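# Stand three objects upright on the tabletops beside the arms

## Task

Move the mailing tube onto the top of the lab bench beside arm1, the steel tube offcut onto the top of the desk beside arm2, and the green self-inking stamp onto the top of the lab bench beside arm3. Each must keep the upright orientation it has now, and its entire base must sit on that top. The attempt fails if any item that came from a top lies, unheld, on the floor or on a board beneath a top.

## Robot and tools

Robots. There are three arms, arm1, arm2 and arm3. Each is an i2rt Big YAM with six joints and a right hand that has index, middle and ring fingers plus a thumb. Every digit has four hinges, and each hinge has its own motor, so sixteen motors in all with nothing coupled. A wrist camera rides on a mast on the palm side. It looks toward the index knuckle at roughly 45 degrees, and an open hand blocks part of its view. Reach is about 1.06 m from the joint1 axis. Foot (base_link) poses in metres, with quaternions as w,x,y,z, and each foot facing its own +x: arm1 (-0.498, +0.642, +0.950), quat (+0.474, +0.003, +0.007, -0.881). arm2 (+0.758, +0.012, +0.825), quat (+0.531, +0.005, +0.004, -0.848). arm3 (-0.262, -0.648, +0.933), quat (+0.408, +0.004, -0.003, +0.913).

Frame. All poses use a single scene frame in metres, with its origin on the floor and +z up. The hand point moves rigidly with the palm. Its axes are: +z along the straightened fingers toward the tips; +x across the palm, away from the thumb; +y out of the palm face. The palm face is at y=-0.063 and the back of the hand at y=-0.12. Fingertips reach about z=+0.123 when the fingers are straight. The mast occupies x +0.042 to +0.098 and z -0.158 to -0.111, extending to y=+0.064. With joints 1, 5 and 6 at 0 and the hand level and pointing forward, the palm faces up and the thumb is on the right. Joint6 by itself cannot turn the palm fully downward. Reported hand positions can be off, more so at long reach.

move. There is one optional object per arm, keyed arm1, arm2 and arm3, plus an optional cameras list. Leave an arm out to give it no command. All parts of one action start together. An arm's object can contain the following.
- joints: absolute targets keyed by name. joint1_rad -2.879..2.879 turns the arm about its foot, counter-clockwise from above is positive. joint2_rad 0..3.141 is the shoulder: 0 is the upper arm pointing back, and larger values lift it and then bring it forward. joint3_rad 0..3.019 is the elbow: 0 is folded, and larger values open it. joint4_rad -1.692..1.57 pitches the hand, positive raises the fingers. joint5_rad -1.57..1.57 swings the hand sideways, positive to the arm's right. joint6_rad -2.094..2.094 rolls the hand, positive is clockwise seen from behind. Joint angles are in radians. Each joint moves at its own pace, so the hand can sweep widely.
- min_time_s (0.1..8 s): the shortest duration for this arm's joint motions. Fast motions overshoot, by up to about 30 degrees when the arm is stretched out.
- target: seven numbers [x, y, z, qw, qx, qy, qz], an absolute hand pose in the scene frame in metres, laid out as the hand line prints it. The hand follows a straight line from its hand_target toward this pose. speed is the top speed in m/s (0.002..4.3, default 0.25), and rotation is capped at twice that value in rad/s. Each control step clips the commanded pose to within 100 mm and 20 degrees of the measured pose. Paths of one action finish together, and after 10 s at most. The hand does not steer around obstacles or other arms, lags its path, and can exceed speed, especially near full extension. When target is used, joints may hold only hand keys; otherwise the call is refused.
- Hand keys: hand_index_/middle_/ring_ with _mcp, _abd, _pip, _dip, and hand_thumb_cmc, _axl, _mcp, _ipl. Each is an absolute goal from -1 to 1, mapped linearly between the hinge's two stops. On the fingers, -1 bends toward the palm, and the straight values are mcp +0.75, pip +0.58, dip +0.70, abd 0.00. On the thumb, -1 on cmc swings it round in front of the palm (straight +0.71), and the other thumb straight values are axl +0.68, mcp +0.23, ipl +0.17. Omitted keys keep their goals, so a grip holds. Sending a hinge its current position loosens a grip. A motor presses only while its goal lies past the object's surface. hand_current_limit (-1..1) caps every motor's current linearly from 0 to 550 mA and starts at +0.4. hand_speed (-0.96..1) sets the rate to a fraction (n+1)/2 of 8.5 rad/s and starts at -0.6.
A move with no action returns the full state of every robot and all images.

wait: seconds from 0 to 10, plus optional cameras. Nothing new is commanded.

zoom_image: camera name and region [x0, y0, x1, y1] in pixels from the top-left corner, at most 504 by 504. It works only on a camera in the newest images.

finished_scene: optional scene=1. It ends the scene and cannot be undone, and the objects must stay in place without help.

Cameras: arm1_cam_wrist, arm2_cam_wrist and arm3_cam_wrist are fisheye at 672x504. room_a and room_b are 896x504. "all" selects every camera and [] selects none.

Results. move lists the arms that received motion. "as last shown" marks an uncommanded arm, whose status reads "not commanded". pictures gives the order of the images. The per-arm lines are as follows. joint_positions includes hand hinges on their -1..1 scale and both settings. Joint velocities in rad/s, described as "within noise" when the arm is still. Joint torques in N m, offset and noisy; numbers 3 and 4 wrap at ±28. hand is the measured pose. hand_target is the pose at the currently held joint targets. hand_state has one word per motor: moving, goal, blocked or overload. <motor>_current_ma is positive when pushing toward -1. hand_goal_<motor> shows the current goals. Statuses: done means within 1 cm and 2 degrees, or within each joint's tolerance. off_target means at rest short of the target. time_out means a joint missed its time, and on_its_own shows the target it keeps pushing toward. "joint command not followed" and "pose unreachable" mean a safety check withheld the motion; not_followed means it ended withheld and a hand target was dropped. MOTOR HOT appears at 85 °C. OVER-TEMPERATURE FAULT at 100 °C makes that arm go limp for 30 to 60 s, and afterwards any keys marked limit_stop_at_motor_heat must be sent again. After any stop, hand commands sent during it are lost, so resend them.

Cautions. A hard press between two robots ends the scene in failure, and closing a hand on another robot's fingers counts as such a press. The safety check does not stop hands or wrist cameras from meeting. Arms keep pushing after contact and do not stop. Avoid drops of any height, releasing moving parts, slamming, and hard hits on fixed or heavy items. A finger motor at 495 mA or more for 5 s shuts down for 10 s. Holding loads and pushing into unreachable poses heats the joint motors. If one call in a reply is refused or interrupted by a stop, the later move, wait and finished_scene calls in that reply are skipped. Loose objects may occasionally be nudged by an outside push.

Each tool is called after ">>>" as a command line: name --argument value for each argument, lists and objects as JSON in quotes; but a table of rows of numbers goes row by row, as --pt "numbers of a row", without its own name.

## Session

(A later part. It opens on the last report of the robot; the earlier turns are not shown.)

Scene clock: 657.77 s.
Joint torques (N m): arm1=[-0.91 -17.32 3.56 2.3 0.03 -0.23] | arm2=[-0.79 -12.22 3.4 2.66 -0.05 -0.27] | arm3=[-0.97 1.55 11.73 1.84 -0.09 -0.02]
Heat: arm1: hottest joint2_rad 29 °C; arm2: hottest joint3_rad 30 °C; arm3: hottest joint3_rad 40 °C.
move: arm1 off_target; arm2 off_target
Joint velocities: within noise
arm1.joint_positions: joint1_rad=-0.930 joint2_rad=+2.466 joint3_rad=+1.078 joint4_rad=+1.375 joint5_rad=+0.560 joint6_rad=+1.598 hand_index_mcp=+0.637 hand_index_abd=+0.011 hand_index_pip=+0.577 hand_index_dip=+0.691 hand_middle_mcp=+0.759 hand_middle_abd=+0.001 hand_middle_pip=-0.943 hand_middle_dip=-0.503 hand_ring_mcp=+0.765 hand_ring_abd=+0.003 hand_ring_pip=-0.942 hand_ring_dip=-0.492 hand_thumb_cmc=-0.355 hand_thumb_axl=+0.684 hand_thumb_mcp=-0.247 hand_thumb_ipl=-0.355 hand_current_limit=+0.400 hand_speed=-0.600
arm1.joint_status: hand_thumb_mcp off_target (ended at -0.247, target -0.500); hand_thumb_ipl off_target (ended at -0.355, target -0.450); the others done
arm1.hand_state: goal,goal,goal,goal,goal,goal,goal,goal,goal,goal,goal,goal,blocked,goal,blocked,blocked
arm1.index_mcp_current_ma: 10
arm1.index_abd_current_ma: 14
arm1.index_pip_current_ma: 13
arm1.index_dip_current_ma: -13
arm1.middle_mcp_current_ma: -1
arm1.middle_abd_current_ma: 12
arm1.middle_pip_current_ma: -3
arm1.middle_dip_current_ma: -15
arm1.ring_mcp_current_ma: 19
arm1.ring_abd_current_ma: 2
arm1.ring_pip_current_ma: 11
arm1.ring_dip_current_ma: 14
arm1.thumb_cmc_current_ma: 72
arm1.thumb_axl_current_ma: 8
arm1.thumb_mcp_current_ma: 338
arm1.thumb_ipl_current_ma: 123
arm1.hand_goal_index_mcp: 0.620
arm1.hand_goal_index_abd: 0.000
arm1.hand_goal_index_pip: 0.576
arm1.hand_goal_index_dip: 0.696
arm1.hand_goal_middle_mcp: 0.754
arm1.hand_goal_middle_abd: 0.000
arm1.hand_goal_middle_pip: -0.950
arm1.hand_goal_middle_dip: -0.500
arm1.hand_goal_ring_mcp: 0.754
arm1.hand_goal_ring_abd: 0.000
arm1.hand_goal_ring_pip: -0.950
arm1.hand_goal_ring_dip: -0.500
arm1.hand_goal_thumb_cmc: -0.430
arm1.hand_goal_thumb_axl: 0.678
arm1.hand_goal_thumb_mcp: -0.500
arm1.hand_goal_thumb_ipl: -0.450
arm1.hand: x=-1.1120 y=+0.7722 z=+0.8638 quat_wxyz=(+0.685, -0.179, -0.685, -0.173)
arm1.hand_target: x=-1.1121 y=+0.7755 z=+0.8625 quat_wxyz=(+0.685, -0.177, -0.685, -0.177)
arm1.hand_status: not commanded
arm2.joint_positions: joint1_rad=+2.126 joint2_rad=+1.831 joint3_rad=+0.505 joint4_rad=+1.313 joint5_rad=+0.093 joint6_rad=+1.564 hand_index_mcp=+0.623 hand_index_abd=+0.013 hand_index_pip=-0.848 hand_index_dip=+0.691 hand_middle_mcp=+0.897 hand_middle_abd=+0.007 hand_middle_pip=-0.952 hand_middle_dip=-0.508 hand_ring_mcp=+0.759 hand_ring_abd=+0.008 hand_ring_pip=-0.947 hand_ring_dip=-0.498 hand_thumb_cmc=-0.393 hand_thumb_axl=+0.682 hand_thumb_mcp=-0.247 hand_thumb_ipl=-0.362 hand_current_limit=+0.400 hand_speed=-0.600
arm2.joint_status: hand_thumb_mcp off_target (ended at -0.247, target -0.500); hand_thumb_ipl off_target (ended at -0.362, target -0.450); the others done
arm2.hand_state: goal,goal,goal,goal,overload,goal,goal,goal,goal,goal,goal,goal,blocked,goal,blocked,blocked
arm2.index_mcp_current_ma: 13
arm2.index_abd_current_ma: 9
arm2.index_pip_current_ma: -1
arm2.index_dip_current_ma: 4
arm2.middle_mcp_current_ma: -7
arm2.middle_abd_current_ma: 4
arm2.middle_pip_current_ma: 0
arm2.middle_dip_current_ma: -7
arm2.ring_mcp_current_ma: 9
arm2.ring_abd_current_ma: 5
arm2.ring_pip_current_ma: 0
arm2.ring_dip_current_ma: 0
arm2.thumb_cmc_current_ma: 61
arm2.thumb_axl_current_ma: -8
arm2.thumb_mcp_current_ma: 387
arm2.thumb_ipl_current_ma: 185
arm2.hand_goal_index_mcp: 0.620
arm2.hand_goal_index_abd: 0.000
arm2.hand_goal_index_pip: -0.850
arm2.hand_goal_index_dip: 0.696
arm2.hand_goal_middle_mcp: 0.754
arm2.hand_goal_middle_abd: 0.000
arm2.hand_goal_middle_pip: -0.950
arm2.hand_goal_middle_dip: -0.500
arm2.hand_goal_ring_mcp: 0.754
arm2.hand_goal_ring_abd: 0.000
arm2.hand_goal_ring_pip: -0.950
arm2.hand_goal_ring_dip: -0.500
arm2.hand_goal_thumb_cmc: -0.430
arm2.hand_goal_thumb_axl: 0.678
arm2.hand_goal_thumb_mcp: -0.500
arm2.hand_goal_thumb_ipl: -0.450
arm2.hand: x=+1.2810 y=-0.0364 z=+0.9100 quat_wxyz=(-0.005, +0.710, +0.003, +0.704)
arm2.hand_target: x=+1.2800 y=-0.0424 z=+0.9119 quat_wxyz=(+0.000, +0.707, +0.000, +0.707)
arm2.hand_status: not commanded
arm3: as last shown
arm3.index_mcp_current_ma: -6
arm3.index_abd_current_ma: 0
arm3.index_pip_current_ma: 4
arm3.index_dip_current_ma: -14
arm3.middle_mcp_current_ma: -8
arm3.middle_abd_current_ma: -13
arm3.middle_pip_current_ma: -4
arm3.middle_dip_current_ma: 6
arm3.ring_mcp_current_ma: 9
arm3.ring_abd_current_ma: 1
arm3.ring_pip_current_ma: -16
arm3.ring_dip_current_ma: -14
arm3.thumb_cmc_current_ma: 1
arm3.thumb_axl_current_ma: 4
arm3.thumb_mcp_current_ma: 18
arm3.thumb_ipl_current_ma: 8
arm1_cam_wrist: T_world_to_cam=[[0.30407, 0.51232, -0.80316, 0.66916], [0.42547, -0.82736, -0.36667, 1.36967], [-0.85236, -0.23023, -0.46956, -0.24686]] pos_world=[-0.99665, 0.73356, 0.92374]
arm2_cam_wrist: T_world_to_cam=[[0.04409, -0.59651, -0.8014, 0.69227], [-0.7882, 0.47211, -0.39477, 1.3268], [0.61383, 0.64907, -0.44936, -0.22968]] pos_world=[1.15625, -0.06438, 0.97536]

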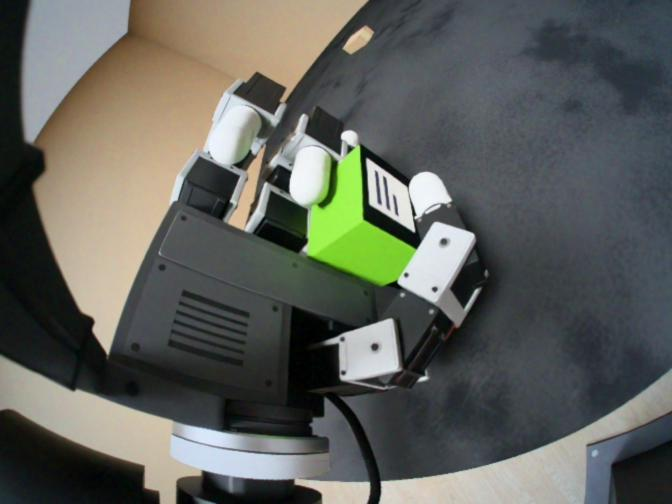

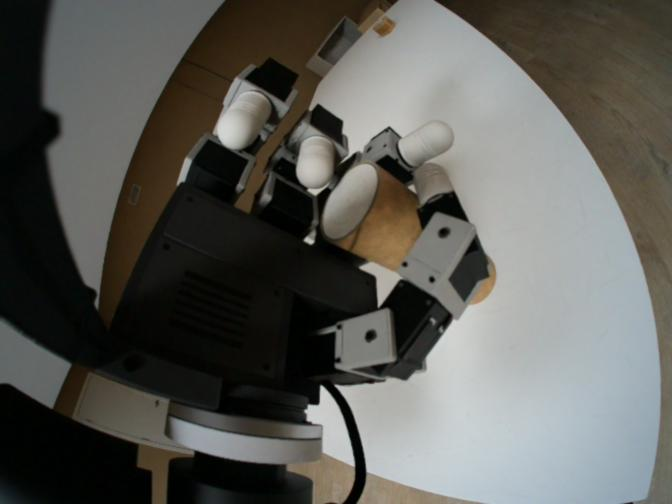

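>>> move --arm1 '{"target": [-1.1121, 0.7755, 0.9625, 0.6846, -0.1770, -0.6846, -0.1770], "speed": 0.12}' --arm2 '{"target": [1.280, -0.0424, 1.012, 0.0, 0.7071, 0.0, 0.7071], "speed": 0.12}' --cameras '["arm1_cam_wrist", "arm2_cam_wrist", "room_b"]'

Scene clock: 664.00 s.
Joint torques (N m): arm1=[-1.08 -19.08 4.31 1.91 0.01 -0.23] | arm2=[-0.5 -11.16 8.83 1.96 0.04 -0.26] | arm3=[-1.08 1.61 11.79 1.85 -0.09 -0.02]
Heat: arm1: hottest joint2_rad 29 °C; arm2: hottest joint3_rad 30 °C; arm3: hottest joint3_rad 40 °C.
move: arm1 off_target; arm2 off_target
Joint velocities: within noise
arm1.joint_positions: joint1_rad=-0.930 joint2_rad=+2.228 joint3_rad=+0.976 joint4_rad=+1.222 joint5_rad=+0.558 joint6_rad=+1.598 hand_index_mcp=+0.640 hand_index_abd=+0.011 hand_index_pip=+0.577 hand_index_dip=+0.691 hand_middle_mcp=+0.761 hand_middle_abd=+0.001 hand_middle_pip=-0.943 hand_middle_dip=-0.503 hand_ring_mcp=+0.765 hand_ring_abd=+0.003 hand_ring_pip=-0.942 hand_ring_dip=-0.492 hand_thumb_cmc=-0.379 hand_thumb_axl=+0.684 hand_thumb_mcp=-0.251 hand_thumb_ipl=-0.355 hand_current_limit=+0.400 hand_speed=-0.600
arm1.joint_status: not commanded
arm1.hand_state: blocked,goal,goal,goal,goal,goal,goal,goal,goal,goal,goal,goal,blocked,goal,blocked,blocked
arm1.index_mcp_current_ma: 14
arm1.index_abd_current_ma: 9
arm1.index_pip_current_ma: 9
arm1.index_dip_current_ma: -10
arm1.middle_mcp_current_ma: -4
arm1.middle_abd_current_ma: 16
arm1.middle_pip_current_ma: -6
arm1.middle_dip_current_ma: -6
arm1.ring_mcp_current_ma: 19
arm1.ring_abd_current_ma: 13
arm1.ring_pip_current_ma: 15
arm1.ring_dip_current_ma: 11
arm1.thumb_cmc_current_ma: 47
arm1.thumb_axl_current_ma: 13
arm1.thumb_mcp_current_ma: 337
arm1.thumb_ipl_current_ma: 122
arm1.hand_goal_index_mcp: 0.620
arm1.hand_goal_index_abd: 0.000
arm1.hand_goal_index_pip: 0.576
arm1.hand_goal_index_dip: 0.696
arm1.hand_goal_middle_mcp: 0.754
arm1.hand_goal_middle_abd: 0.000
arm1.hand_goal_middle_pip: -0.950
arm1.hand_goal_middle_dip: -0.500
arm1.hand_goal_ring_mcp: 0.754
arm1.hand_goal_ring_abd: 0.000
arm1.hand_goal_ring_pip: -0.950
arm1.hand_goal_ring_dip: -0.500
arm1.hand_goal_thumb_cmc: -0.430
arm1.hand_goal_thumb_axl: 0.678
arm1.hand_goal_thumb_mcp: -0.500
arm1.hand_goal_thumb_ipl: -0.450
arm1.on_its_own: hand_thumb_cmc moved -0.023 toward your old target -0.430
arm1.hand: x=-1.1093 y=+0.7711 z=+0.9482 quat_wxyz=(+0.679, -0.176, -0.691, -0.175)
arm1.hand_target: x=-1.1120 y=+0.7755 z=+0.9625 quat_wxyz=(+0.685, -0.177, -0.684, -0.177)
arm1.hand_status: off_target (0.015 m and 1.0 deg from the pose sent, 0.099 m and 0.5 deg at the start)
arm2.joint_positions: joint1_rad=+2.126 joint2_rad=+1.472 joint3_rad=+0.498 joint4_rad=+0.931 joint5_rad=+0.094 joint6_rad=+1.564 hand_index_mcp=+0.623 hand_index_abd=+0.013 hand_index_pip=-0.848 hand_index_dip=+0.691 hand_middle_mcp=+0.897 hand_middle_abd=+0.007 hand_middle_pip=-0.952 hand_middle_dip=-0.508 hand_ring_mcp=+0.759 hand_ring_abd=+0.008 hand_ring_pip=-0.947 hand_ring_dip=-0.498 hand_thumb_cmc=-0.393 hand_thumb_axl=+0.682 hand_thumb_mcp=-0.247 hand_thumb_ipl=-0.362 hand_current_limit=+0.400 hand_speed=-0.600
arm2.joint_status: not commanded
arm2.hand_state: goal,goal,goal,goal,overload,goal,goal,goal,goal,goal,goal,goal,blocked,goal,blocked,blocked
arm2.index_mcp_current_ma: 2
arm2.index_abd_current_ma: 2
arm2.index_pip_current_ma: -4
arm2.index_dip_current_ma: -2
arm2.middle_mcp_current_ma: 3
arm2.middle_abd_current_ma: 7
arm2.middle_pip_current_ma: -3
arm2.middle_dip_current_ma: -13
arm2.ring_mcp_current_ma: 7
arm2.ring_abd_current_ma: 12
arm2.ring_pip_current_ma: 3
arm2.ring_dip_current_ma: 5
arm2.thumb_cmc_current_ma: 44
arm2.thumb_axl_current_ma: 4
arm2.thumb_mcp_current_ma: 383
arm2.thumb_ipl_current_ma: 196
arm2.hand_goal_index_mcp: 0.620
arm2.hand_goal_index_abd: 0.000
arm2.hand_goal_index_pip: -0.850
arm2.hand_goal_index_dip: 0.696
arm2.hand_goal_middle_mcp: 0.754
arm2.hand_goal_middle_abd: 0.000
arm2.hand_goal_middle_pip: -0.950
arm2.hand_goal_middle_dip: -0.500
arm2.hand_goal_ring_mcp: 0.754
arm2.hand_goal_ring_abd: 0.000
arm2.hand_goal_ring_pip: -0.950
arm2.hand_goal_ring_dip: -0.500
arm2.hand_goal_thumb_cmc: -0.430
arm2.hand_goal_thumb_axl: 0.678
arm2.hand_goal_thumb_mcp: -0.500
arm2.hand_goal_thumb_ipl: -0.450
arm2.hand: x=+1.2690 y=-0.0387 z=+0.9924 quat_wxyz=(-0.004, +0.720, +0.003, +0.694)
arm2.hand_target: x=+1.2791 y=-0.0423 z=+1.0123 quat_wxyz=(+0.000, +0.707, +0.000, +0.707)
arm2.hand_status: off_target (0.023 m and 2.2 deg from the pose sent, 0.102 m and 0.8 deg at the start)
arm3: as last shown
arm3.index_mcp_current_ma: 1
arm3.index_pip_current_ma: 2
arm3.index_dip_current_ma: -13
arm3.middle_mcp_current_ma: 1
arm3.middle_abd_current_ma: -9
arm3.middle_pip_current_ma: 4
arm3.middle_dip_current_ma: -5
arm3.ring_mcp_current_ma: -3
arm3.ring_abd_current_ma: -9
arm3.ring_pip_current_ma: -4
arm3.ring_dip_current_ma: 4
arm3.thumb_cmc_current_ma: 9
arm3.thumb_axl_current_ma: 7
arm3.thumb_mcp_current_ma: 6
arm3.thumb_ipl_current_ma: 4
arm1_cam_wrist: T_world_to_cam=[[0.31715, 0.51345, -0.79736, 0.7448], [0.43273, -0.82649, -0.36009, 1.39969], [-0.84389, -0.23084, -0.48431, -0.18129]] pos_world=[-0.9949, 0.73256, 1.01008]
arm2_cam_wrist: T_world_to_cam=[[0.0199, -0.59903, -0.80048, 0.78709], [-0.79917, 0.47156, -0.37276, 1.34314], [0.60077, 0.64714, -0.46935, -0.14743]] pos_world=[1.14631, -0.06647, 1.06152]

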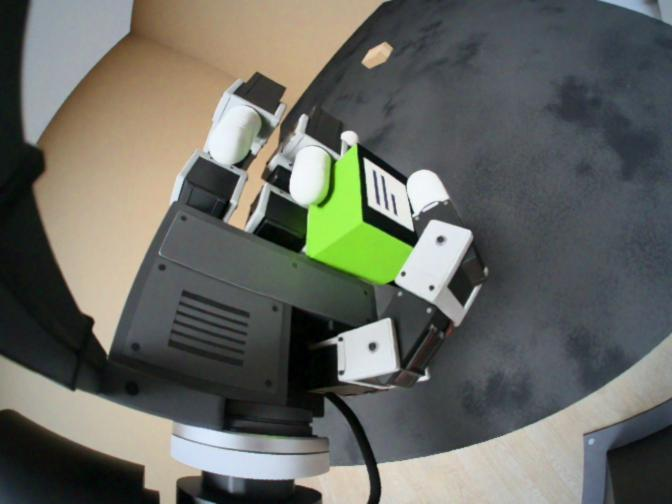

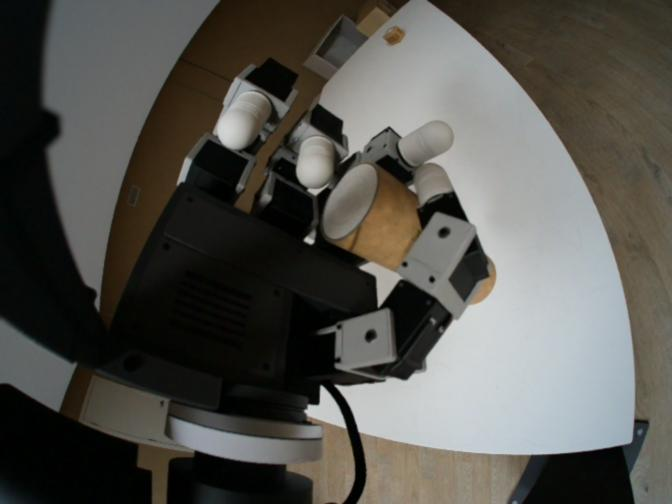

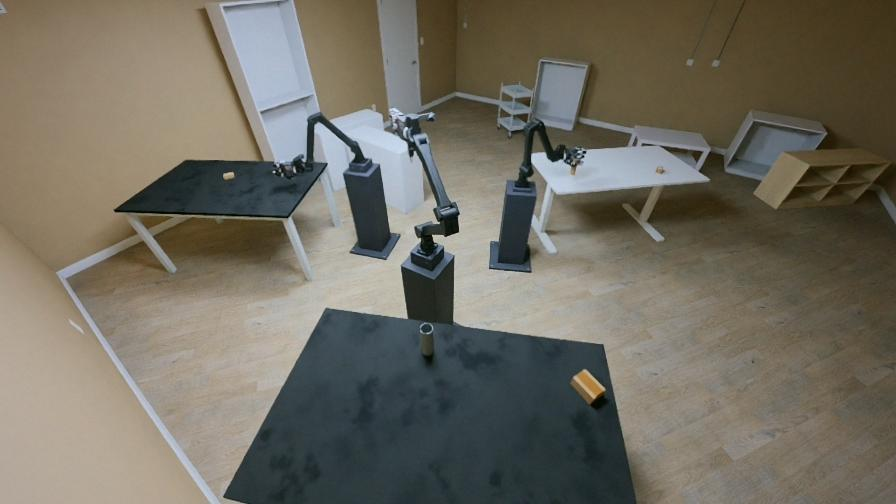

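>>> move --arm1 '{"target": [-1.08, 0.77, 1.12, 0.6846, -0.1770, -0.6846, -0.1770], "speed": 0.25}' --arm2 '{"target": [1.24, -0.0424, 1.12, 0.0, 0.7071, 0.0, 0.7071], "speed": 0.25}'

>>> move --arm1 '{"joints": {"joint1_rad": 0.764, "joint5_rad": 0.05}, "min_time_s": 4}' --arm2 '{"joints": {"joint1_rad": -0.9, "joint5_rad": 0.05}, "min_time_s": 6}' --arm3 '{"joints": {"hand_middle_pip": -0.95, "hand_middle_dip": -0.6, "hand_ring_pip": -0.95, "hand_ring_dip": -0.6, "hand_index_mcp": 0.41, "hand_index_pip": 0.07, "hand_index_dip": 0.41, "hand_thumb_cmc": -0.45, "hand_thumb_mcp": 0.18, "hand_thumb_ipl": 0.168}}' --cameras '["arm1_cam_wrist", "arm2_cam_wrist", "arm3_cam_wrist", "room_a"]'

Scene clock: 683.97 s.
Joint torques (N m): arm1=[-0.38 -14.1 7.08 1.92 0.27 -0.23] | arm2=[0.67 -7 12.22 1.92 0.04 -0.27] | arm3=[-1.03 1.61 11.77 1.83 -0.09 -0.02]
Heat: arm1: hottest joint2_rad 29 °C; arm2: hottest joint3_rad 30 °C; arm3: hottest joint3_rad 40 °C.
move: arm1 done; arm2 off_target
Joint velocities: within noise
arm1.joint_positions: joint1_rad=-0.930 joint2_rad=+1.757 joint3_rad=+0.858 joint4_rad=+0.884 joint5_rad=+0.562 joint6_rad=+1.598 hand_index_mcp=+0.641 hand_index_abd=+0.012 hand_index_pip=+0.577 hand_index_dip=+0.691 hand_middle_mcp=+0.759 hand_middle_abd=+0.001 hand_middle_pip=-0.943 hand_middle_dip=-0.503 hand_ring_mcp=+0.765 hand_ring_abd=+0.003 hand_ring_pip=-0.942 hand_ring_dip=-0.492 hand_thumb_cmc=-0.379 hand_thumb_axl=+0.684 hand_thumb_mcp=-0.251 hand_thumb_ipl=-0.355 hand_current_limit=+0.400 hand_speed=-0.600
arm1.joint_status: not commanded
arm1.hand_state: blocked,goal,goal,goal,goal,goal,goal,goal,goal,goal,goal,goal,blocked,goal,blocked,blocked
arm1.index_mcp_current_ma: 0
arm1.index_abd_current_ma: 13
arm1.index_pip_current_ma: 6
arm1.index_dip_current_ma: -3
arm1.middle_mcp_current_ma: -13
arm1.middle_abd_current_ma: 18
arm1.middle_pip_current_ma: 3
arm1.middle_dip_current_ma: -4
arm1.ring_mcp_current_ma: 30
arm1.ring_abd_current_ma: 10
arm1.ring_pip_current_ma: 11
arm1.ring_dip_current_ma: 12
arm1.thumb_cmc_current_ma: 56
arm1.thumb_axl_current_ma: 5
arm1.thumb_mcp_current_ma: 328
arm1.thumb_ipl_current_ma: 107
arm1.hand_goal_index_mcp: 0.620
arm1.hand_goal_index_abd: 0.000
arm1.hand_goal_index_pip: 0.576
arm1.hand_goal_index_dip: 0.696
arm1.hand_goal_middle_mcp: 0.754
arm1.hand_goal_middle_abd: 0.000
arm1.hand_goal_middle_pip: -0.950
arm1.hand_goal_middle_dip: -0.500
arm1.hand_goal_ring_mcp: 0.754
arm1.hand_goal_ring_abd: 0.000
arm1.hand_goal_ring_pip: -0.950
arm1.hand_goal_ring_dip: -0.500
arm1.hand_goal_thumb_cmc: -0.430
arm1.hand_goal_thumb_axl: 0.678
arm1.hand_goal_thumb_mcp: -0.500
arm1.hand_goal_thumb_ipl: -0.450
arm1.hand: x=-1.0787 y=+0.7707 z=+1.1158 quat_wxyz=(+0.684, -0.179, -0.686, -0.174)
arm1.hand_target: x=-1.0800 y=+0.7700 z=+1.1200 quat_wxyz=(+0.685, -0.177, -0.685, -0.177)
arm1.hand_status: done (0.004 m and 0.4 deg from the pose sent, 0.174 m and 1.0 deg at the start)
arm2.joint_positions: joint1_rad=+2.126 joint2_rad=+1.072 joint3_rad=+0.534 joint4_rad=+0.489 joint5_rad=+0.110 joint6_rad=+1.564 hand_index_mcp=+0.623 hand_index_abd=+0.013 hand_index_pip=-0.848 hand_index_dip=+0.691 hand_middle_mcp=+0.897 hand_middle_abd=+0.007 hand_middle_pip=-0.952 hand_middle_dip=-0.508 hand_ring_mcp=+0.759 hand_ring_abd=+0.008 hand_ring_pip=-0.947 hand_ring_dip=-0.498 hand_thumb_cmc=-0.393 hand_thumb_axl=+0.682 hand_thumb_mcp=-0.247 hand_thumb_ipl=-0.362 hand_current_limit=+0.400 hand_speed=-0.600
arm2.joint_status: not commanded
arm2.hand_state: goal,goal,goal,goal,overload,goal,goal,goal,goal,goal,goal,goal,blocked,goal,blocked,blocked
arm2.index_mcp_current_ma: 14
arm2.index_abd_current_ma: 9
arm2.index_pip_current_ma: 6
arm2.index_dip_current_ma: -12
arm2.middle_mcp_current_ma: 0
arm2.middle_abd_current_ma: 7
arm2.middle_pip_current_ma: -1
arm2.middle_dip_current_ma: -18
arm2.ring_mcp_current_ma: 2
arm2.ring_abd_current_ma: 15
arm2.ring_pip_current_ma: 16
arm2.ring_dip_current_ma: 10
arm2.thumb_cmc_current_ma: 61
arm2.thumb_axl_current_ma: -5
arm2.thumb_mcp_current_ma: 384
arm2.thumb_ipl_current_ma: 192
arm2.hand_goal_index_mcp: 0.620
arm2.hand_goal_index_abd: 0.000
arm2.hand_goal_index_pip: -0.850
arm2.hand_goal_index_dip: 0.696
arm2.hand_goal_middle_mcp: 0.754
arm2.hand_goal_middle_abd: 0.000
arm2.hand_goal_middle_pip: -0.950
arm2.hand_goal_middle_dip: -0.500
arm2.hand_goal_ring_mcp: 0.754
arm2.hand_goal_ring_abd: 0.000
arm2.hand_goal_ring_pip: -0.950
arm2.hand_goal_ring_dip: -0.500
arm2.hand_goal_thumb_cmc: -0.430
arm2.hand_goal_thumb_axl: 0.678
arm2.hand_goal_thumb_mcp: -0.500
arm2.hand_goal_thumb_ipl: -0.450
arm2.hand: x=+1.2289 y=-0.0467 z=+1.0929 quat_wxyz=(+0.002, +0.722, -0.002, +0.692)
arm2.hand_target: x=+1.2386 y=-0.0423 z=+1.1200 quat_wxyz=(+0.000, +0.707, +0.000, +0.707)
arm2.hand_status: off_target (0.030 m and 2.5 deg from the pose sent, 0.131 m and 2.3 deg at the start)
arm3.joint_positions: joint1_rad=-0.547 joint2_rad=+0.624 joint3_rad=+1.357 joint4_rad=-0.762 joint5_rad=+0.004 joint6_rad=+1.559 hand_index_mcp=+0.765 hand_index_abd=+0.008 hand_index_pip=+0.575 hand_index_dip=+0.688 hand_middle_mcp=+0.768 hand_middle_abd=+0.008 hand_middle_pip=+0.575 hand_middle_dip=+0.692 hand_ring_mcp=+0.765 hand_ring_abd=+0.009 hand_ring_pip=+0.576 hand_ring_dip=+0.690 hand_thumb_cmc=+0.719 hand_thumb_axl=+0.677 hand_thumb_mcp=+0.223 hand_thumb_ipl=+0.168 hand_current_limit=+0.400 hand_speed=-0.600
arm3.joint_status: not commanded
arm3.hand_state: goal,goal,goal,goal,goal,goal,goal,goal,goal,goal,goal,goal,goal,goal,goal,goal
arm3.index_mcp_current_ma: 3
arm3.index_abd_current_ma: 10
arm3.index_pip_current_ma: 1
arm3.index_dip_current_ma: -2
arm3.middle_mcp_current_ma: -9
arm3.middle_abd_current_ma: -6
arm3.middle_pip_current_ma: -4
arm3.middle_dip_current_ma: -11
arm3.ring_mcp_current_ma: 18
arm3.ring_abd_current_ma: -7
arm3.ring_pip_current_ma: -17
arm3.ring_dip_current_ma: 3
arm3.thumb_cmc_current_ma: -2
arm3.thumb_axl_current_ma: 9
arm3.thumb_mcp_current_ma: 14
arm3.thumb_ipl_current_ma: -11
arm3.hand_goal_index_mcp: 0.754
arm3.hand_goal_index_abd: 0.000
arm3.hand_goal_index_pip: 0.576
arm3.hand_goal_index_dip: 0.696
arm3.hand_goal_middle_mcp: 0.754
arm3.hand_goal_middle_abd: 0.000
arm3.hand_goal_middle_pip: 0.576
arm3.hand_goal_middle_dip: 0.696
arm3.hand_goal_ring_mcp: 0.754
arm3.hand_goal_ring_abd: 0.000
arm3.hand_goal_ring_pip: 0.576
arm3.hand_goal_ring_dip: 0.696
arm3.hand_goal_thumb_cmc: 0.714
arm3.hand_goal_thumb_axl: 0.678
arm3.hand_goal_thumb_mcp: 0.226
arm3.hand_goal_thumb_ipl: 0.168
arm3.hand: x=-0.2253 y=-0.3578 z=+1.5696 quat_wxyz=(-0.535, +0.455, +0.550, +0.452)
arm3.hand_target: x=-0.2242 y=-0.3646 z=+1.5872 quat_wxyz=(-0.546, +0.452, +0.540, +0.455)
arm3.hand_status: not commanded
pictures: none

Scene clock: 690.43 s.
Joint torques (N m): arm1=[-0.73 -14.51 7.2 2.14 0.15 -0.23] | arm2=[-0.21 -7.24 12.15 2.02 -0.04 -0.26] | arm3=[-0.85 1.67 11.7 1.74 -0.02 -0.16]
Heat: arm1: hottest joint2_rad 29 °C; arm2: hottest joint3_rad 31 °C; arm3: hottest joint3_rad 40 °C.
move: arm1 done; arm2 done; arm3 off_target
Joint velocities: within noise
arm1.joint_positions: joint1_rad=+0.769 joint2_rad=+1.757 joint3_rad=+0.858 joint4_rad=+0.884 joint5_rad=+0.048 joint6_rad=+1.598 hand_index_mcp=+0.641 hand_index_abd=+0.012 hand_index_pip=+0.574 hand_index_dip=+0.690 hand_middle_mcp=+0.758 hand_middle_abd=+0.001 hand_middle_pip=-0.943 hand_middle_dip=-0.503 hand_ring_mcp=+0.759 hand_ring_abd=+0.003 hand_ring_pip=-0.943 hand_ring_dip=-0.492 hand_thumb_cmc=-0.379 hand_thumb_axl=+0.684 hand_thumb_mcp=-0.251 hand_thumb_ipl=-0.355 hand_current_limit=+0.400 hand_speed=-0.600
arm1.joint_status: all done
arm1.hand_state: blocked,goal,goal,goal,goal,goal,goal,goal,goal,goal,goal,goal,blocked,goal,blocked,blocked
arm1.index_mcp_current_ma: 11
arm1.index_abd_current_ma: 6
arm1.index_pip_current_ma: 17
arm1.index_dip_current_ma: -20
arm1.middle_mcp_current_ma: -6
arm1.middle_abd_current_ma: -6
arm1.middle_pip_current_ma: -7
arm1.middle_dip_current_ma: -2
arm1.ring_mcp_current_ma: 14
arm1.ring_abd_current_ma: 4
arm1.ring_pip_current_ma: 14
arm1.ring_dip_current_ma: 13
arm1.thumb_cmc_current_ma: 34
arm1.thumb_axl_current_ma: 12
arm1.thumb_mcp_current_ma: 332
arm1.thumb_ipl_current_ma: 118
arm1.hand_goal_index_mcp: 0.620
arm1.hand_goal_index_abd: 0.000
arm1.hand_goal_index_pip: 0.576
arm1.hand_goal_index_dip: 0.696
arm1.hand_goal_middle_mcp: 0.754
arm1.hand_goal_middle_abd: 0.000
arm1.hand_goal_middle_pip: -0.950
arm1.hand_goal_middle_dip: -0.500
arm1.hand_goal_ring_mcp: 0.754
arm1.hand_goal_ring_abd: 0.000
arm1.hand_goal_ring_pip: -0.950
arm1.hand_goal_ring_dip: -0.500
arm1.hand_goal_thumb_cmc: -0.430
arm1.hand_goal_thumb_axl: 0.678
arm1.hand_goal_thumb_mcp: -0.500
arm1.hand_goal_thumb_ipl: -0.450
arm1.hand: x=-0.4715 y=-0.0062 z=+1.1022 quat_wxyz=(+0.450, +0.535, -0.479, +0.531)
arm1.hand_target: x=-0.4751 y=-0.0080 z=+1.1067 quat_wxyz=(+0.456, +0.534, -0.477, +0.529)
arm1.hand_status: not commanded
arm2.joint_positions: joint1_rad=-0.899 joint2_rad=+1.072 joint3_rad=+0.534 joint4_rad=+0.489 joint5_rad=+0.051 joint6_rad=+1.564 hand_index_mcp=+0.623 hand_index_abd=+0.013 hand_index_pip=-0.848 hand_index_dip=+0.691 hand_middle_mcp=+0.896 hand_middle_abd=+0.007 hand_middle_pip=-0.951 hand_middle_dip=-0.508 hand_ring_mcp=+0.758 hand_ring_abd=+0.008 hand_ring_pip=-0.947 hand_ring_dip=-0.498 hand_thumb_cmc=-0.393 hand_thumb_axl=+0.682 hand_thumb_mcp=-0.247 hand_thumb_ipl=-0.362 hand_current_limit=+0.400 hand_speed=-0.600
arm2.joint_status: all done
arm2.hand_state: goal,goal,goal,goal,overload,goal,goal,goal,goal,goal,goal,goal,blocked,goal,blocked,blocked
arm2.index_mcp_current_ma: 17
arm2.index_abd_current_ma: 8
arm2.index_pip_current_ma: 10
arm2.index_dip_current_ma: -6
arm2.middle_mcp_current_ma: -4
arm2.middle_abd_current_ma: 6
arm2.middle_pip_current_ma: 17
arm2.middle_dip_current_ma: -19
arm2.ring_mcp_current_ma: 13
arm2.ring_abd_current_ma: 13
arm2.ring_pip_current_ma: 4
arm2.ring_dip_current_ma: -1
arm2.thumb_cmc_current_ma: 46
arm2.thumb_axl_current_ma: -10
arm2.thumb_mcp_current_ma: 380
arm2.thumb_ipl_current_ma: 190
arm2.hand_goal_index_mcp: 0.620
arm2.hand_goal_index_abd: 0.000
arm2.hand_goal_index_pip: -0.850
arm2.hand_goal_index_dip: 0.696
arm2.hand_goal_middle_mcp: 0.754
arm2.hand_goal_middle_abd: 0.000
arm2.hand_goal_middle_pip: -0.950
arm2.hand_goal_middle_dip: -0.500
arm2.hand_goal_ring_mcp: 0.754
arm2.hand_goal_ring_abd: 0.000
arm2.hand_goal_ring_pip: -0.950
arm2.hand_goal_ring_dip: -0.500
arm2.hand_goal_thumb_cmc: -0.430
arm2.hand_goal_thumb_axl: 0.678
arm2.hand_goal_thumb_mcp: -0.500
arm2.hand_goal_thumb_ipl: -0.450
arm2.hand: x=+0.2769 y=-0.0015 z=+1.0885 quat_wxyz=(+0.685, +0.068, -0.723, +0.051)
arm2.hand_target: x=+0.2674 y=-0.0034 z=+1.1157 quat_wxyz=(+0.701, +0.068, -0.708, +0.052)
arm2.hand_status: not commanded
arm3.joint_positions: joint1_rad=-0.547 joint2_rad=+0.624 joint3_rad=+1.357 joint4_rad=-0.762 joint5_rad=+0.002 joint6_rad=+1.560 hand_index_mcp=+0.415 hand_index_abd=+0.008 hand_index_pip=+0.079 hand_index_dip=+0.410 hand_middle_mcp=+0.766 hand_middle_abd=+0.008 hand_middle_pip=-0.941 hand_middle_dip=-0.589 hand_ring_mcp=+0.765 hand_ring_abd=+0.008 hand_ring_pip=-0.944 hand_ring_dip=-0.591 hand_thumb_cmc=-0.375 hand_thumb_axl=+0.677 hand_thumb_mcp=+0.191 hand_thumb_ipl=+0.176 hand_current_limit=+0.400 hand_speed=-0.600
arm3.joint_status: hand_thumb_cmc off_target (ended at -0.375, target -0.450); the others done
arm3.hand_state: goal,goal,goal,goal,goal,goal,goal,goal,goal,goal,goal,goal,blocked,goal,goal,goal
arm3.index_mcp_current_ma: 0
arm3.index_abd_current_ma: -4
arm3.index_pip_current_ma: -14
arm3.index_dip_current_ma: -16
arm3.middle_mcp_current_ma: 5
arm3.middle_abd_current_ma: -5
arm3.middle_pip_current_ma: -3
arm3.middle_dip_current_ma: 1
arm3.ring_mcp_current_ma: 4
arm3.ring_abd_current_ma: -4
arm3.ring_pip_current_ma: 0
arm3.ring_dip_current_ma: -1
arm3.thumb_cmc_current_ma: 25
arm3.thumb_axl_current_ma: 14
arm3.thumb_mcp_current_ma: 9
arm3.thumb_ipl_current_ma: 13
arm3.hand_goal_index_mcp: 0.410
arm3.hand_goal_index_abd: 0.000
arm3.hand_goal_index_pip: 0.070
arm3.hand_goal_index_dip: 0.410
arm3.hand_goal_middle_mcp: 0.754
arm3.hand_goal_middle_abd: 0.000
arm3.hand_goal_middle_pip: -0.950
arm3.hand_goal_middle_dip: -0.600
arm3.hand_goal_ring_mcp: 0.754
arm3.hand_goal_ring_abd: 0.000
arm3.hand_goal_ring_pip: -0.950
arm3.hand_goal_ring_dip: -0.600
arm3.hand_goal_thumb_cmc: -0.450
arm3.hand_goal_thumb_axl: 0.678
arm3.hand_goal_thumb_mcp: 0.180
arm3.hand_goal_thumb_ipl: 0.168
arm3.hand: x=-0.2256 y=-0.3577 z=+1.5696 quat_wxyz=(-0.536, +0.455, +0.550, +0.451)
arm3.hand_target: x=-0.2242 y=-0.3646 z=+1.5872 quat_wxyz=(-0.546, +0.452, +0.540, +0.455)
arm3.hand_status: not commanded
arm1_cam_wrist: T_world_to_cam=[[-0.58031, -0.03747, -0.81353, 0.6557], [0.4151, 0.84583, -0.33506, 0.51124], [0.70066, -0.53214, -0.47529, 0.96842]] pos_world=[-0.51024, 0.10748, 1.16501]
arm2_cam_wrist: T_world_to_cam=[[-0.10393, 0.60666, -0.78814, 0.92875], [0.86883, -0.33031, -0.36882, 0.10106], [-0.48408, -0.72309, -0.49276, 0.79342]] pos_world=[0.39279, 0.04367, 1.16022]
arm3_cam_wrist: T_world_to_cam=[[0.59009, 0.04509, -0.80608, 1.44547], [-0.38528, -0.86168, -0.33024, 0.06393], [-0.70947, 0.50544, -0.4911, 0.91481]] pos_world=[-0.1793, -0.47247, 1.63554]

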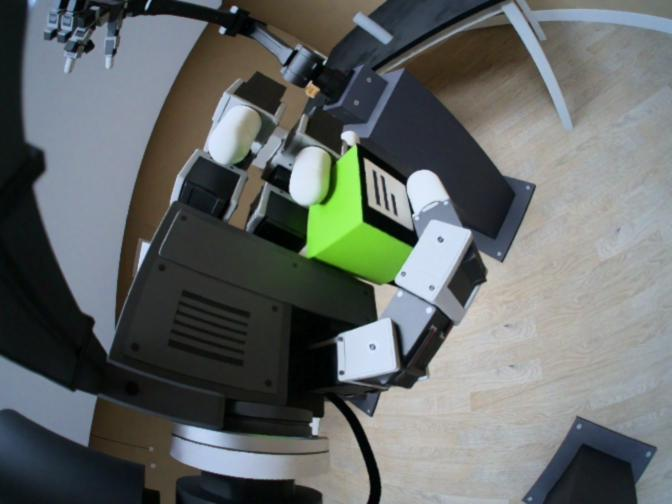

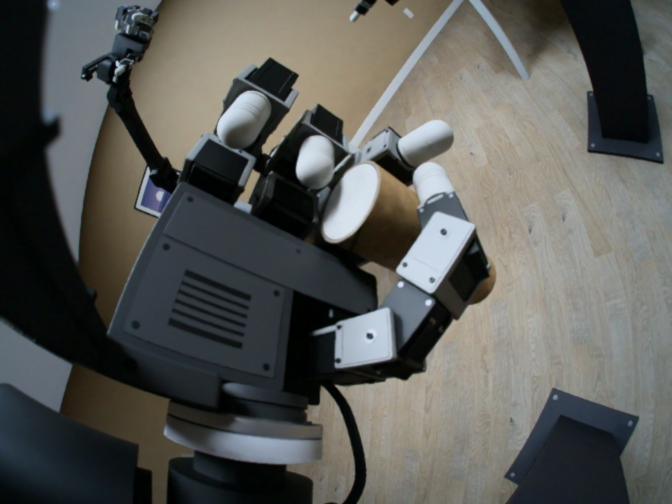

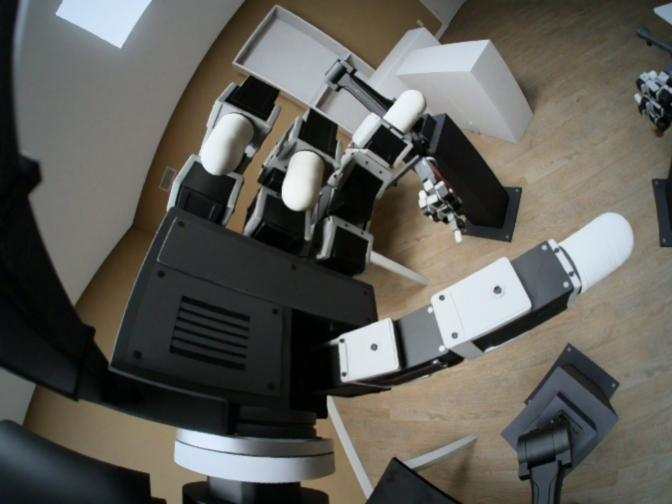

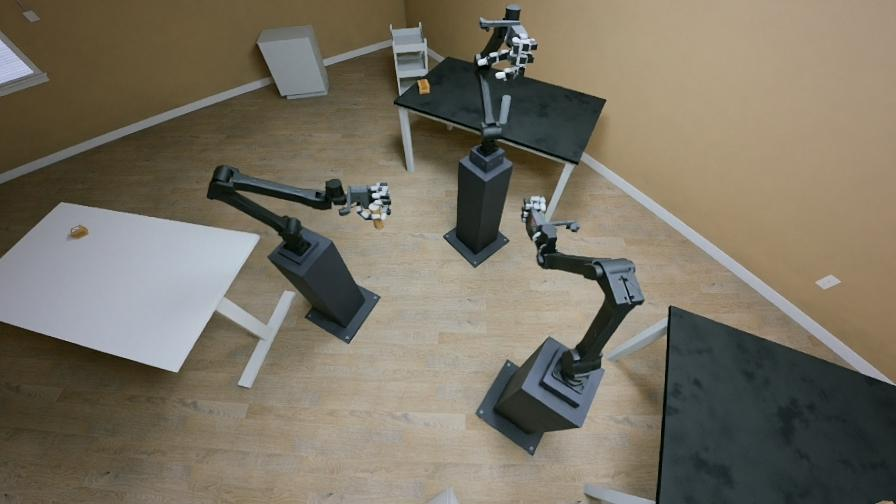

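>>> zoom_image --camera "arm1_cam_wrist" --region '[290, 110, 450, 310]'

Scaled by 2.520 from the camera's image (finer frame: 960x720).

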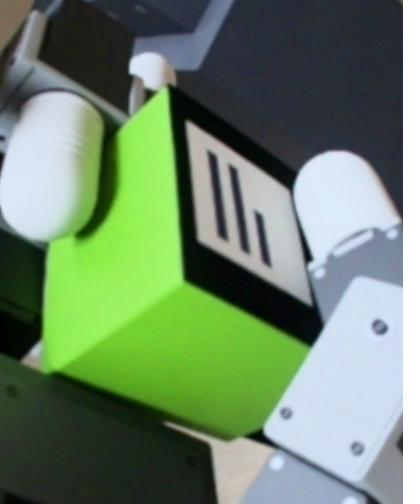

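>>> move --arm1 '{"target": [-0.4058, -0.0187, 1.105, 0.4353, 0.5572, -0.4353, 0.5572], "speed": 0.15, "joints": {"hand_index_pip": -0.445, "hand_index_dip": 0.28}}' --arm3 '{"target": [-0.60, -0.10, 1.30, 0.5255, -0.4731, -0.5255, -0.4731], "speed": 0.3}' --cameras '["arm1_cam_wrist", "arm3_cam_wrist", "room_a"]'

Scene clock: 730.40 s.
Joint torques (N m): arm1=[0.03 -14.04 9.74 3.48 -0.06 -0.3] | arm2=[-0.15 -7.65 12.14 1.94 -0.06 -0.27] | arm3=[-0.67 -17.61 14.48 2.7 0.38 -0.19]
Heat: arm1: hottest joint2_rad 30 °C; arm2: hottest joint3_rad 35 °C; arm3: hottest joint3_rad 40 °C.
move: arm1 off_target; arm3 off_target
Joint velocities: within noise
arm1.joint_positions: joint1_rad=+0.855 joint2_rad=+1.795 joint3_rad=+0.858 joint4_rad=+0.886 joint5_rad=+0.036 joint6_rad=+1.582 hand_index_mcp=+0.641 hand_index_abd=+0.012 hand_index_pip=-0.436 hand_index_dip=+0.286 hand_middle_mcp=+0.758 hand_middle_abd=+0.001 hand_middle_pip=-0.943 hand_middle_dip=-0.503 hand_ring_mcp=+0.759 hand_ring_abd=+0.003 hand_ring_pip=-0.943 hand_ring_dip=-0.492 hand_thumb_cmc=-0.379 hand_thumb_axl=+0.684 hand_thumb_mcp=-0.251 hand_thumb_ipl=-0.355 hand_current_limit=+0.400 hand_speed=-0.600
arm1.joint_status: all done
arm1.hand_state: blocked,goal,goal,goal,goal,goal,goal,goal,goal,goal,goal,goal,blocked,goal,blocked,blocked
arm1.index_mcp_current_ma: 17
arm1.index_abd_current_ma: 9
arm1.index_pip_current_ma: 20
arm1.index_dip_current_ma: 1
arm1.middle_mcp_current_ma: -4
arm1.middle_abd_current_ma: 17
arm1.middle_pip_current_ma: -13
arm1.middle_dip_current_ma: 2
arm1.ring_mcp_current_ma: 5
arm1.ring_abd_current_ma: 14
arm1.ring_pip_current_ma: 13
arm1.ring_dip_current_ma: 16
arm1.thumb_cmc_current_ma: 56
arm1.thumb_axl_current_ma: 15
arm1.thumb_mcp_current_ma: 331
arm1.thumb_ipl_current_ma: 113
arm1.hand_goal_index_mcp: 0.620
arm1.hand_goal_index_abd: 0.000
arm1.hand_goal_index_pip: -0.444
arm1.hand_goal_index_dip: 0.280
arm1.hand_goal_middle_mcp: 0.754
arm1.hand_goal_middle_abd: 0.000
arm1.hand_goal_middle_pip: -0.950
arm1.hand_goal_middle_dip: -0.500
arm1.hand_goal_ring_mcp: 0.754
arm1.hand_goal_ring_abd: 0.000
arm1.hand_goal_ring_pip: -0.950
arm1.hand_goal_ring_dip: -0.500
arm1.hand_goal_thumb_cmc: -0.430
arm1.hand_goal_thumb_axl: 0.678
arm1.hand_goal_thumb_mcp: -0.500
arm1.hand_goal_thumb_ipl: -0.450
arm1.hand: x=-0.4143 y=-0.0028 z=+1.0806 quat_wxyz=(+0.420, +0.570, -0.455, +0.539)
arm1.hand_target: x=-0.4061 y=-0.0170 z=+1.1052 quat_wxyz=(+0.435, +0.557, -0.436, +0.557)
arm1.hand_status: off_target (0.030 m and 3.8 deg from the pose sent, 0.067 m and 6.6 deg at the start)
arm2: as last shown
arm2.index_mcp_current_ma: 8
arm2.index_abd_current_ma: 4
arm2.index_pip_current_ma: 12
arm2.index_dip_current_ma: -3
arm2.middle_mcp_current_ma: -9
arm2.middle_abd_current_ma: 4
arm2.middle_pip_current_ma: 2
arm2.middle_dip_current_ma: -9
arm2.ring_mcp_current_ma: -6
arm2.ring_abd_current_ma: 7
arm2.ring_pip_current_ma: 6
arm2.ring_dip_current_ma: 12
arm2.thumb_cmc_current_ma: 51
arm2.thumb_axl_current_ma: -9
arm2.thumb_mcp_current_ma: 387
arm2.thumb_ipl_current_ma: 198
arm3.joint_positions: joint1_rad=+0.102 joint2_rad=+1.634 joint3_rad=+1.244 joint4_rad=+0.284 joint5_rad=+0.725 joint6_rad=+1.568 hand_index_mcp=+0.412 hand_index_abd=+0.010 hand_index_pip=+0.078 hand_index_dip=+0.409 hand_middle_mcp=+0.765 hand_middle_abd=+0.008 hand_middle_pip=-0.943 hand_middle_dip=-0.589 hand_ring_mcp=+0.762 hand_ring_abd=+0.008 hand_ring_pip=-0.944 hand_ring_dip=-0.592 hand_thumb_cmc=-0.375 hand_thumb_axl=+0.679 hand_thumb_mcp=+0.185 hand_thumb_ipl=+0.176 hand_current_limit=+0.400 hand_speed=-0.600
arm3.joint_status: not commanded
arm3.hand_state: goal,goal,goal,goal,goal,goal,goal,goal,goal,goal,goal,goal,blocked,goal,goal,goal
arm3.index_mcp_current_ma: -1
arm3.index_abd_current_ma: 10
arm3.index_pip_current_ma: 7
arm3.index_dip_current_ma: 0
arm3.middle_mcp_current_ma: -9
arm3.middle_abd_current_ma: -3
arm3.middle_pip_current_ma: -6
arm3.middle_dip_current_ma: 0
arm3.ring_mcp_current_ma: 16
arm3.ring_abd_current_ma: -4
arm3.ring_pip_current_ma: 10
arm3.ring_dip_current_ma: 6
arm3.thumb_cmc_current_ma: 23
arm3.thumb_axl_current_ma: -10
arm3.thumb_mcp_current_ma: -3
arm3.thumb_ipl_current_ma: 9
arm3.hand_goal_index_mcp: 0.410
arm3.hand_goal_index_abd: 0.000
arm3.hand_goal_index_pip: 0.070
arm3.hand_goal_index_dip: 0.410
arm3.hand_goal_middle_mcp: 0.754
arm3.hand_goal_middle_abd: 0.000
arm3.hand_goal_middle_pip: -0.950
arm3.hand_goal_middle_dip: -0.600
arm3.hand_goal_ring_mcp: 0.754
arm3.hand_goal_ring_abd: 0.000
arm3.hand_goal_ring_pip: -0.950
arm3.hand_goal_ring_dip: -0.600
arm3.hand_goal_thumb_cmc: -0.450
arm3.hand_goal_thumb_axl: 0.678
arm3.hand_goal_thumb_mcp: 0.180
arm3.hand_goal_thumb_ipl: 0.168
arm3.hand: x=-0.5912 y=-0.1062 z=+1.2607 quat_wxyz=(-0.491, +0.471, +0.560, +0.474)
arm3.hand_target: x=-0.5982 y=-0.1020 z=+1.2997 quat_wxyz=(-0.526, +0.473, +0.526, +0.473)
arm3.hand_status: off_target (0.041 m and 5.6 deg from the pose sent, 0.528 m and 4.4 deg at the start)
arm1_cam_wrist: T_world_to_cam=[[-0.59218, -0.06939, -0.80281, 0.65486], [0.32261, 0.89254, -0.31511, 0.41756], [0.73841, -0.4456, -0.50616, 0.96923]] pos_world=[-0.4626, 0.10464, 1.14789]
arm3_cam_wrist: T_world_to_cam=[[0.64359, -0.03304, -0.76465, 1.37202], [-0.42571, -0.84571, -0.32177, 0.00492], [-0.63604, 0.53261, -0.55836, 0.50767]] pos_world=[-0.55803, -0.22089, 1.33417]

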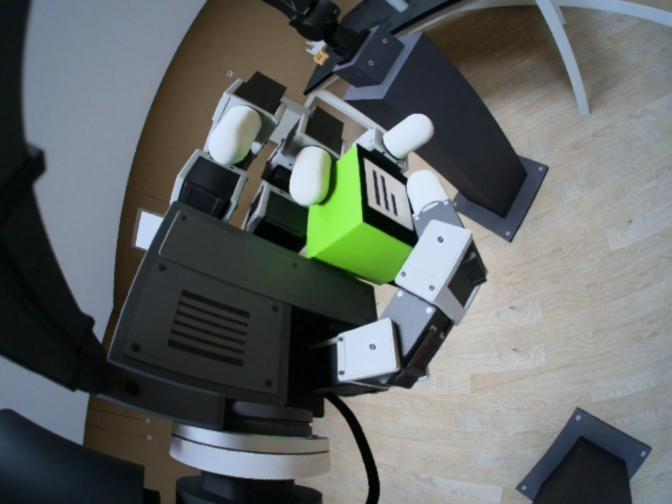

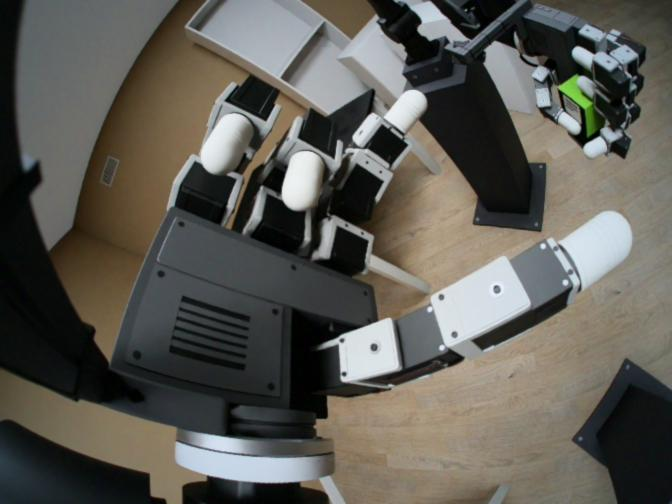

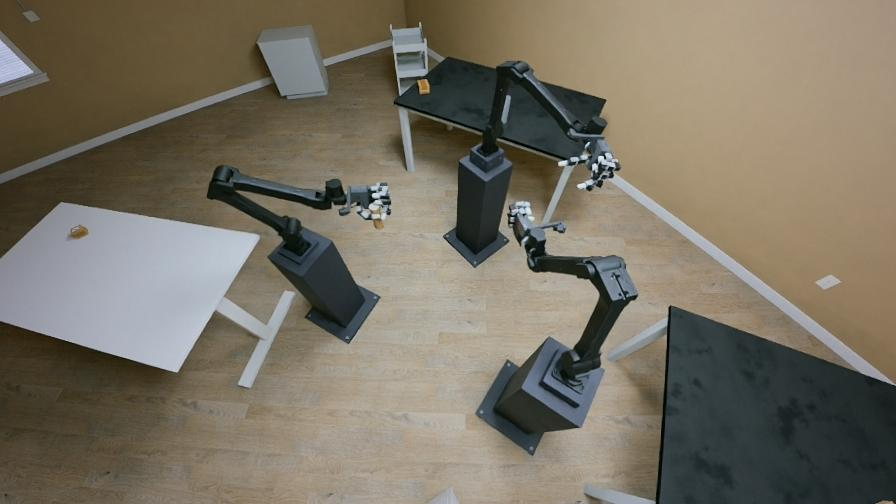

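>>> move --arm1 '{"target": [-0.406, -0.019, 1.122, 0.4484, 0.5399, -0.4218, 0.5739], "speed": 0.15}' --arm3 '{"target": [-0.537, 0.004, 1.095, 0.5435, -0.4563, -0.5069, -0.4893], "speed": 0.2}' --cameras '["arm1_cam_wrist", "arm3_cam_wrist", "room_a"]'

>>> zoom_image --camera "arm3_cam_wrist" --region '[340, 60, 672, 392]'

Scene clock: 741.73 s.
Joint torques (N m): arm1=[0.09 -14.45 9.61 3.48 -0.09 -0.3] | arm2=[-0.15 -7.12 12.18 1.99 -0.06 -0.25] | arm3=[-0.56 -21.07 8.24 2.82 -0.1 -0.39]
Heat: arm1: hottest joint2_rad 30 °C; arm2: hottest joint3_rad 35 °C; arm3: hottest joint3_rad 41 °C.
move: arm1 off_target; arm3 off_target
Joint velocities: within noise
arm1.joint_positions: joint1_rad=+0.855 joint2_rad=+1.795 joint3_rad=+0.858 joint4_rad=+0.944 joint5_rad=+0.036 joint6_rad=+1.580 hand_index_mcp=+0.641 hand_index_abd=+0.012 hand_index_pip=-0.436 hand_index_dip=+0.286 hand_middle_mcp=+0.758 hand_middle_abd=+0.001 hand_middle_pip=-0.943 hand_middle_dip=-0.503 hand_ring_mcp=+0.760 hand_ring_abd=+0.003 hand_ring_pip=-0.943 hand_ring_dip=-0.492 hand_thumb_cmc=-0.379 hand_thumb_axl=+0.684 hand_thumb_mcp=-0.251 hand_thumb_ipl=-0.355 hand_current_limit=+0.400 hand_speed=-0.600
arm1.joint_status: not commanded
arm1.hand_state: blocked,goal,goal,goal,goal,goal,goal,goal,goal,goal,goal,goal,blocked,goal,blocked,blocked
arm1.index_mcp_current_ma: 11
arm1.index_abd_current_ma: 17
arm1.index_pip_current_ma: 25
arm1.index_dip_current_ma: -1
arm1.middle_mcp_current_ma: -12
arm1.middle_abd_current_ma: 15
arm1.middle_pip_current_ma: -12
arm1.middle_dip_current_ma: 3
arm1.ring_mcp_current_ma: 17
arm1.ring_abd_current_ma: 8
arm1.ring_pip_current_ma: 12
arm1.ring_dip_current_ma: 6
arm1.thumb_cmc_current_ma: 50
arm1.thumb_axl_current_ma: 13
arm1.thumb_mcp_current_ma: 337
arm1.thumb_ipl_current_ma: 116
arm1.hand_goal_index_mcp: 0.620
arm1.hand_goal_index_abd: 0.000
arm1.hand_goal_index_pip: -0.444
arm1.hand_goal_index_dip: 0.280
arm1.hand_goal_middle_mcp: 0.754
arm1.hand_goal_middle_abd: 0.000
arm1.hand_goal_middle_pip: -0.950
arm1.hand_goal_middle_dip: -0.500
arm1.hand_goal_ring_mcp: 0.754
arm1.hand_goal_ring_abd: 0.000
arm1.hand_goal_ring_pip: -0.950
arm1.hand_goal_ring_dip: -0.500
arm1.hand_goal_thumb_cmc: -0.430
arm1.hand_goal_thumb_axl: 0.678
arm1.hand_goal_thumb_mcp: -0.500
arm1.hand_goal_thumb_ipl: -0.450
arm1.hand: x=-0.4139 y=-0.0046 z=+1.0947 quat_wxyz=(+0.433, +0.555, -0.443, +0.555)
arm1.hand_target: x=-0.4063 y=-0.0173 z=+1.1221 quat_wxyz=(+0.448, +0.540, -0.422, +0.574)
arm1.hand_status: off_target (0.032 m and 4.1 deg from the pose sent, 0.045 m and 7.3 deg at the start)
arm2: as last shown
arm2.index_mcp_current_ma: 5
arm2.index_abd_current_ma: 6
arm2.index_pip_current_ma: 2
arm2.index_dip_current_ma: -12
arm2.middle_abd_current_ma: 8
arm2.middle_pip_current_ma: 16
arm2.middle_dip_current_ma: -13
arm2.ring_mcp_current_ma: 4
arm2.ring_abd_current_ma: 19
arm2.ring_pip_current_ma: 3
arm2.ring_dip_current_ma: 2
arm2.thumb_cmc_current_ma: 56
arm2.thumb_axl_current_ma: -1
arm2.thumb_mcp_current_ma: 391
arm2.thumb_ipl_current_ma: 191
arm3.joint_positions: joint1_rad=-0.101 joint2_rad=+2.029 joint3_rad=+1.187 joint4_rad=+0.869 joint5_rad=+0.527 joint6_rad=+1.545 hand_index_mcp=+0.412 hand_index_abd=+0.010 hand_index_pip=+0.078 hand_index_dip=+0.409 hand_middle_mcp=+0.765 hand_middle_abd=+0.008 hand_middle_pip=-0.943 hand_middle_dip=-0.589 hand_ring_mcp=+0.762 hand_ring_abd=+0.008 hand_ring_pip=-0.944 hand_ring_dip=-0.592 hand_thumb_cmc=-0.375 hand_thumb_axl=+0.679 hand_thumb_mcp=+0.187 hand_thumb_ipl=+0.176 hand_current_limit=+0.400 hand_speed=-0.600
arm3.joint_status: not commanded
arm3.hand_state: goal,goal,goal,goal,goal,goal,goal,goal,goal,goal,goal,goal,blocked,goal,goal,goal
arm3.index_mcp_current_ma: -8
arm3.index_abd_current_ma: 7
arm3.index_pip_current_ma: 8
arm3.index_dip_current_ma: -8
arm3.middle_mcp_current_ma: 8
arm3.middle_abd_current_ma: -12
arm3.middle_pip_current_ma: -11
arm3.middle_dip_current_ma: -2
arm3.ring_mcp_current_ma: 4
arm3.ring_abd_current_ma: 5
arm3.ring_pip_current_ma: -11
arm3.ring_dip_current_ma: -6
arm3.thumb_cmc_current_ma: 18
arm3.thumb_axl_current_ma: 2
arm3.thumb_mcp_current_ma: 0
arm3.thumb_ipl_current_ma: 1
arm3.hand_goal_index_mcp: 0.410
arm3.hand_goal_index_abd: 0.000
arm3.hand_goal_index_pip: 0.070
arm3.hand_goal_index_dip: 0.410
arm3.hand_goal_middle_mcp: 0.754
arm3.hand_goal_middle_abd: 0.000
arm3.hand_goal_middle_pip: -0.950
arm3.hand_goal_middle_dip: -0.600
arm3.hand_goal_ring_mcp: 0.754
arm3.hand_goal_ring_abd: 0.000
arm3.hand_goal_ring_pip: -0.950
arm3.hand_goal_ring_dip: -0.600
arm3.hand_goal_thumb_cmc: -0.450
arm3.hand_goal_thumb_axl: 0.678
arm3.hand_goal_thumb_mcp: 0.180
arm3.hand_goal_thumb_ipl: 0.168
arm3.hand: x=-0.5333 y=+0.0014 z=+1.0792 quat_wxyz=(-0.530, +0.464, +0.518, +0.484)
arm3.hand_target: x=-0.5368 y=+0.0037 z=+1.0949 quat_wxyz=(-0.543, +0.456, +0.507, +0.489)
arm3.hand_status: off_target (0.016 m and 2.3 deg from the pose sent, 0.206 m and 8.9 deg at the start)
arm1_cam_wrist: T_world_to_cam=[[-0.58132, -0.11404, -0.80564, 0.67365], [0.32721, 0.87378, -0.35979, 0.47421], [0.74498, -0.47276, -0.47063, 0.93896]] pos_world=[-0.46307, 0.10637, 1.15523]
arm3_cam_wrist: T_world_to_cam=[[0.58852, 0.03868, -0.80756, 1.21636], [-0.45378, -0.81088, -0.36954, 0.09865], [-0.66912, 0.58393, -0.45967, 0.26171]] pos_world=[-0.49597, -0.11987, 1.13903]

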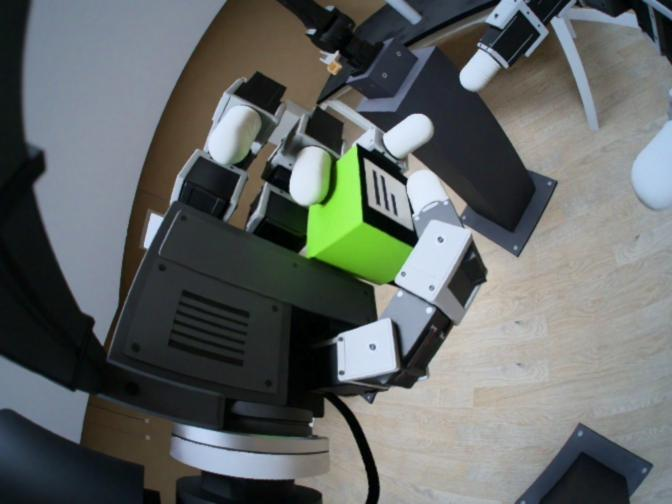

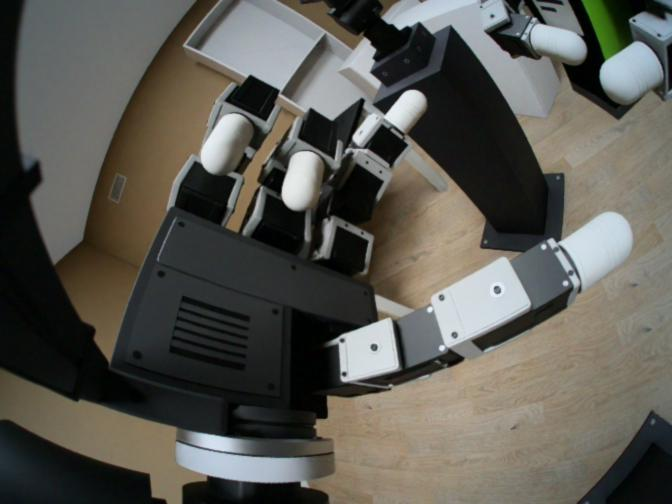

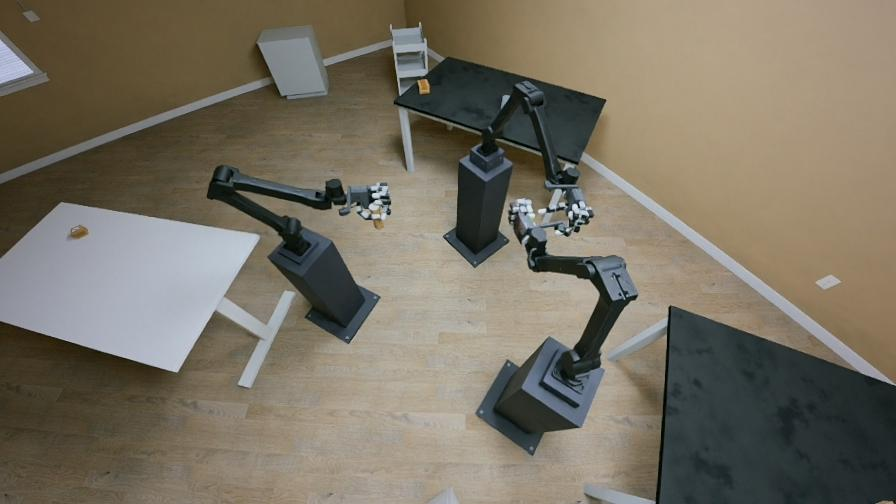

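Scaled by 1.518 from the camera's image (finer frame: 960x720).

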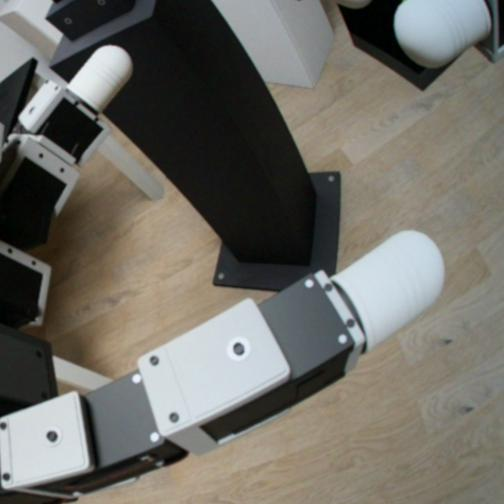

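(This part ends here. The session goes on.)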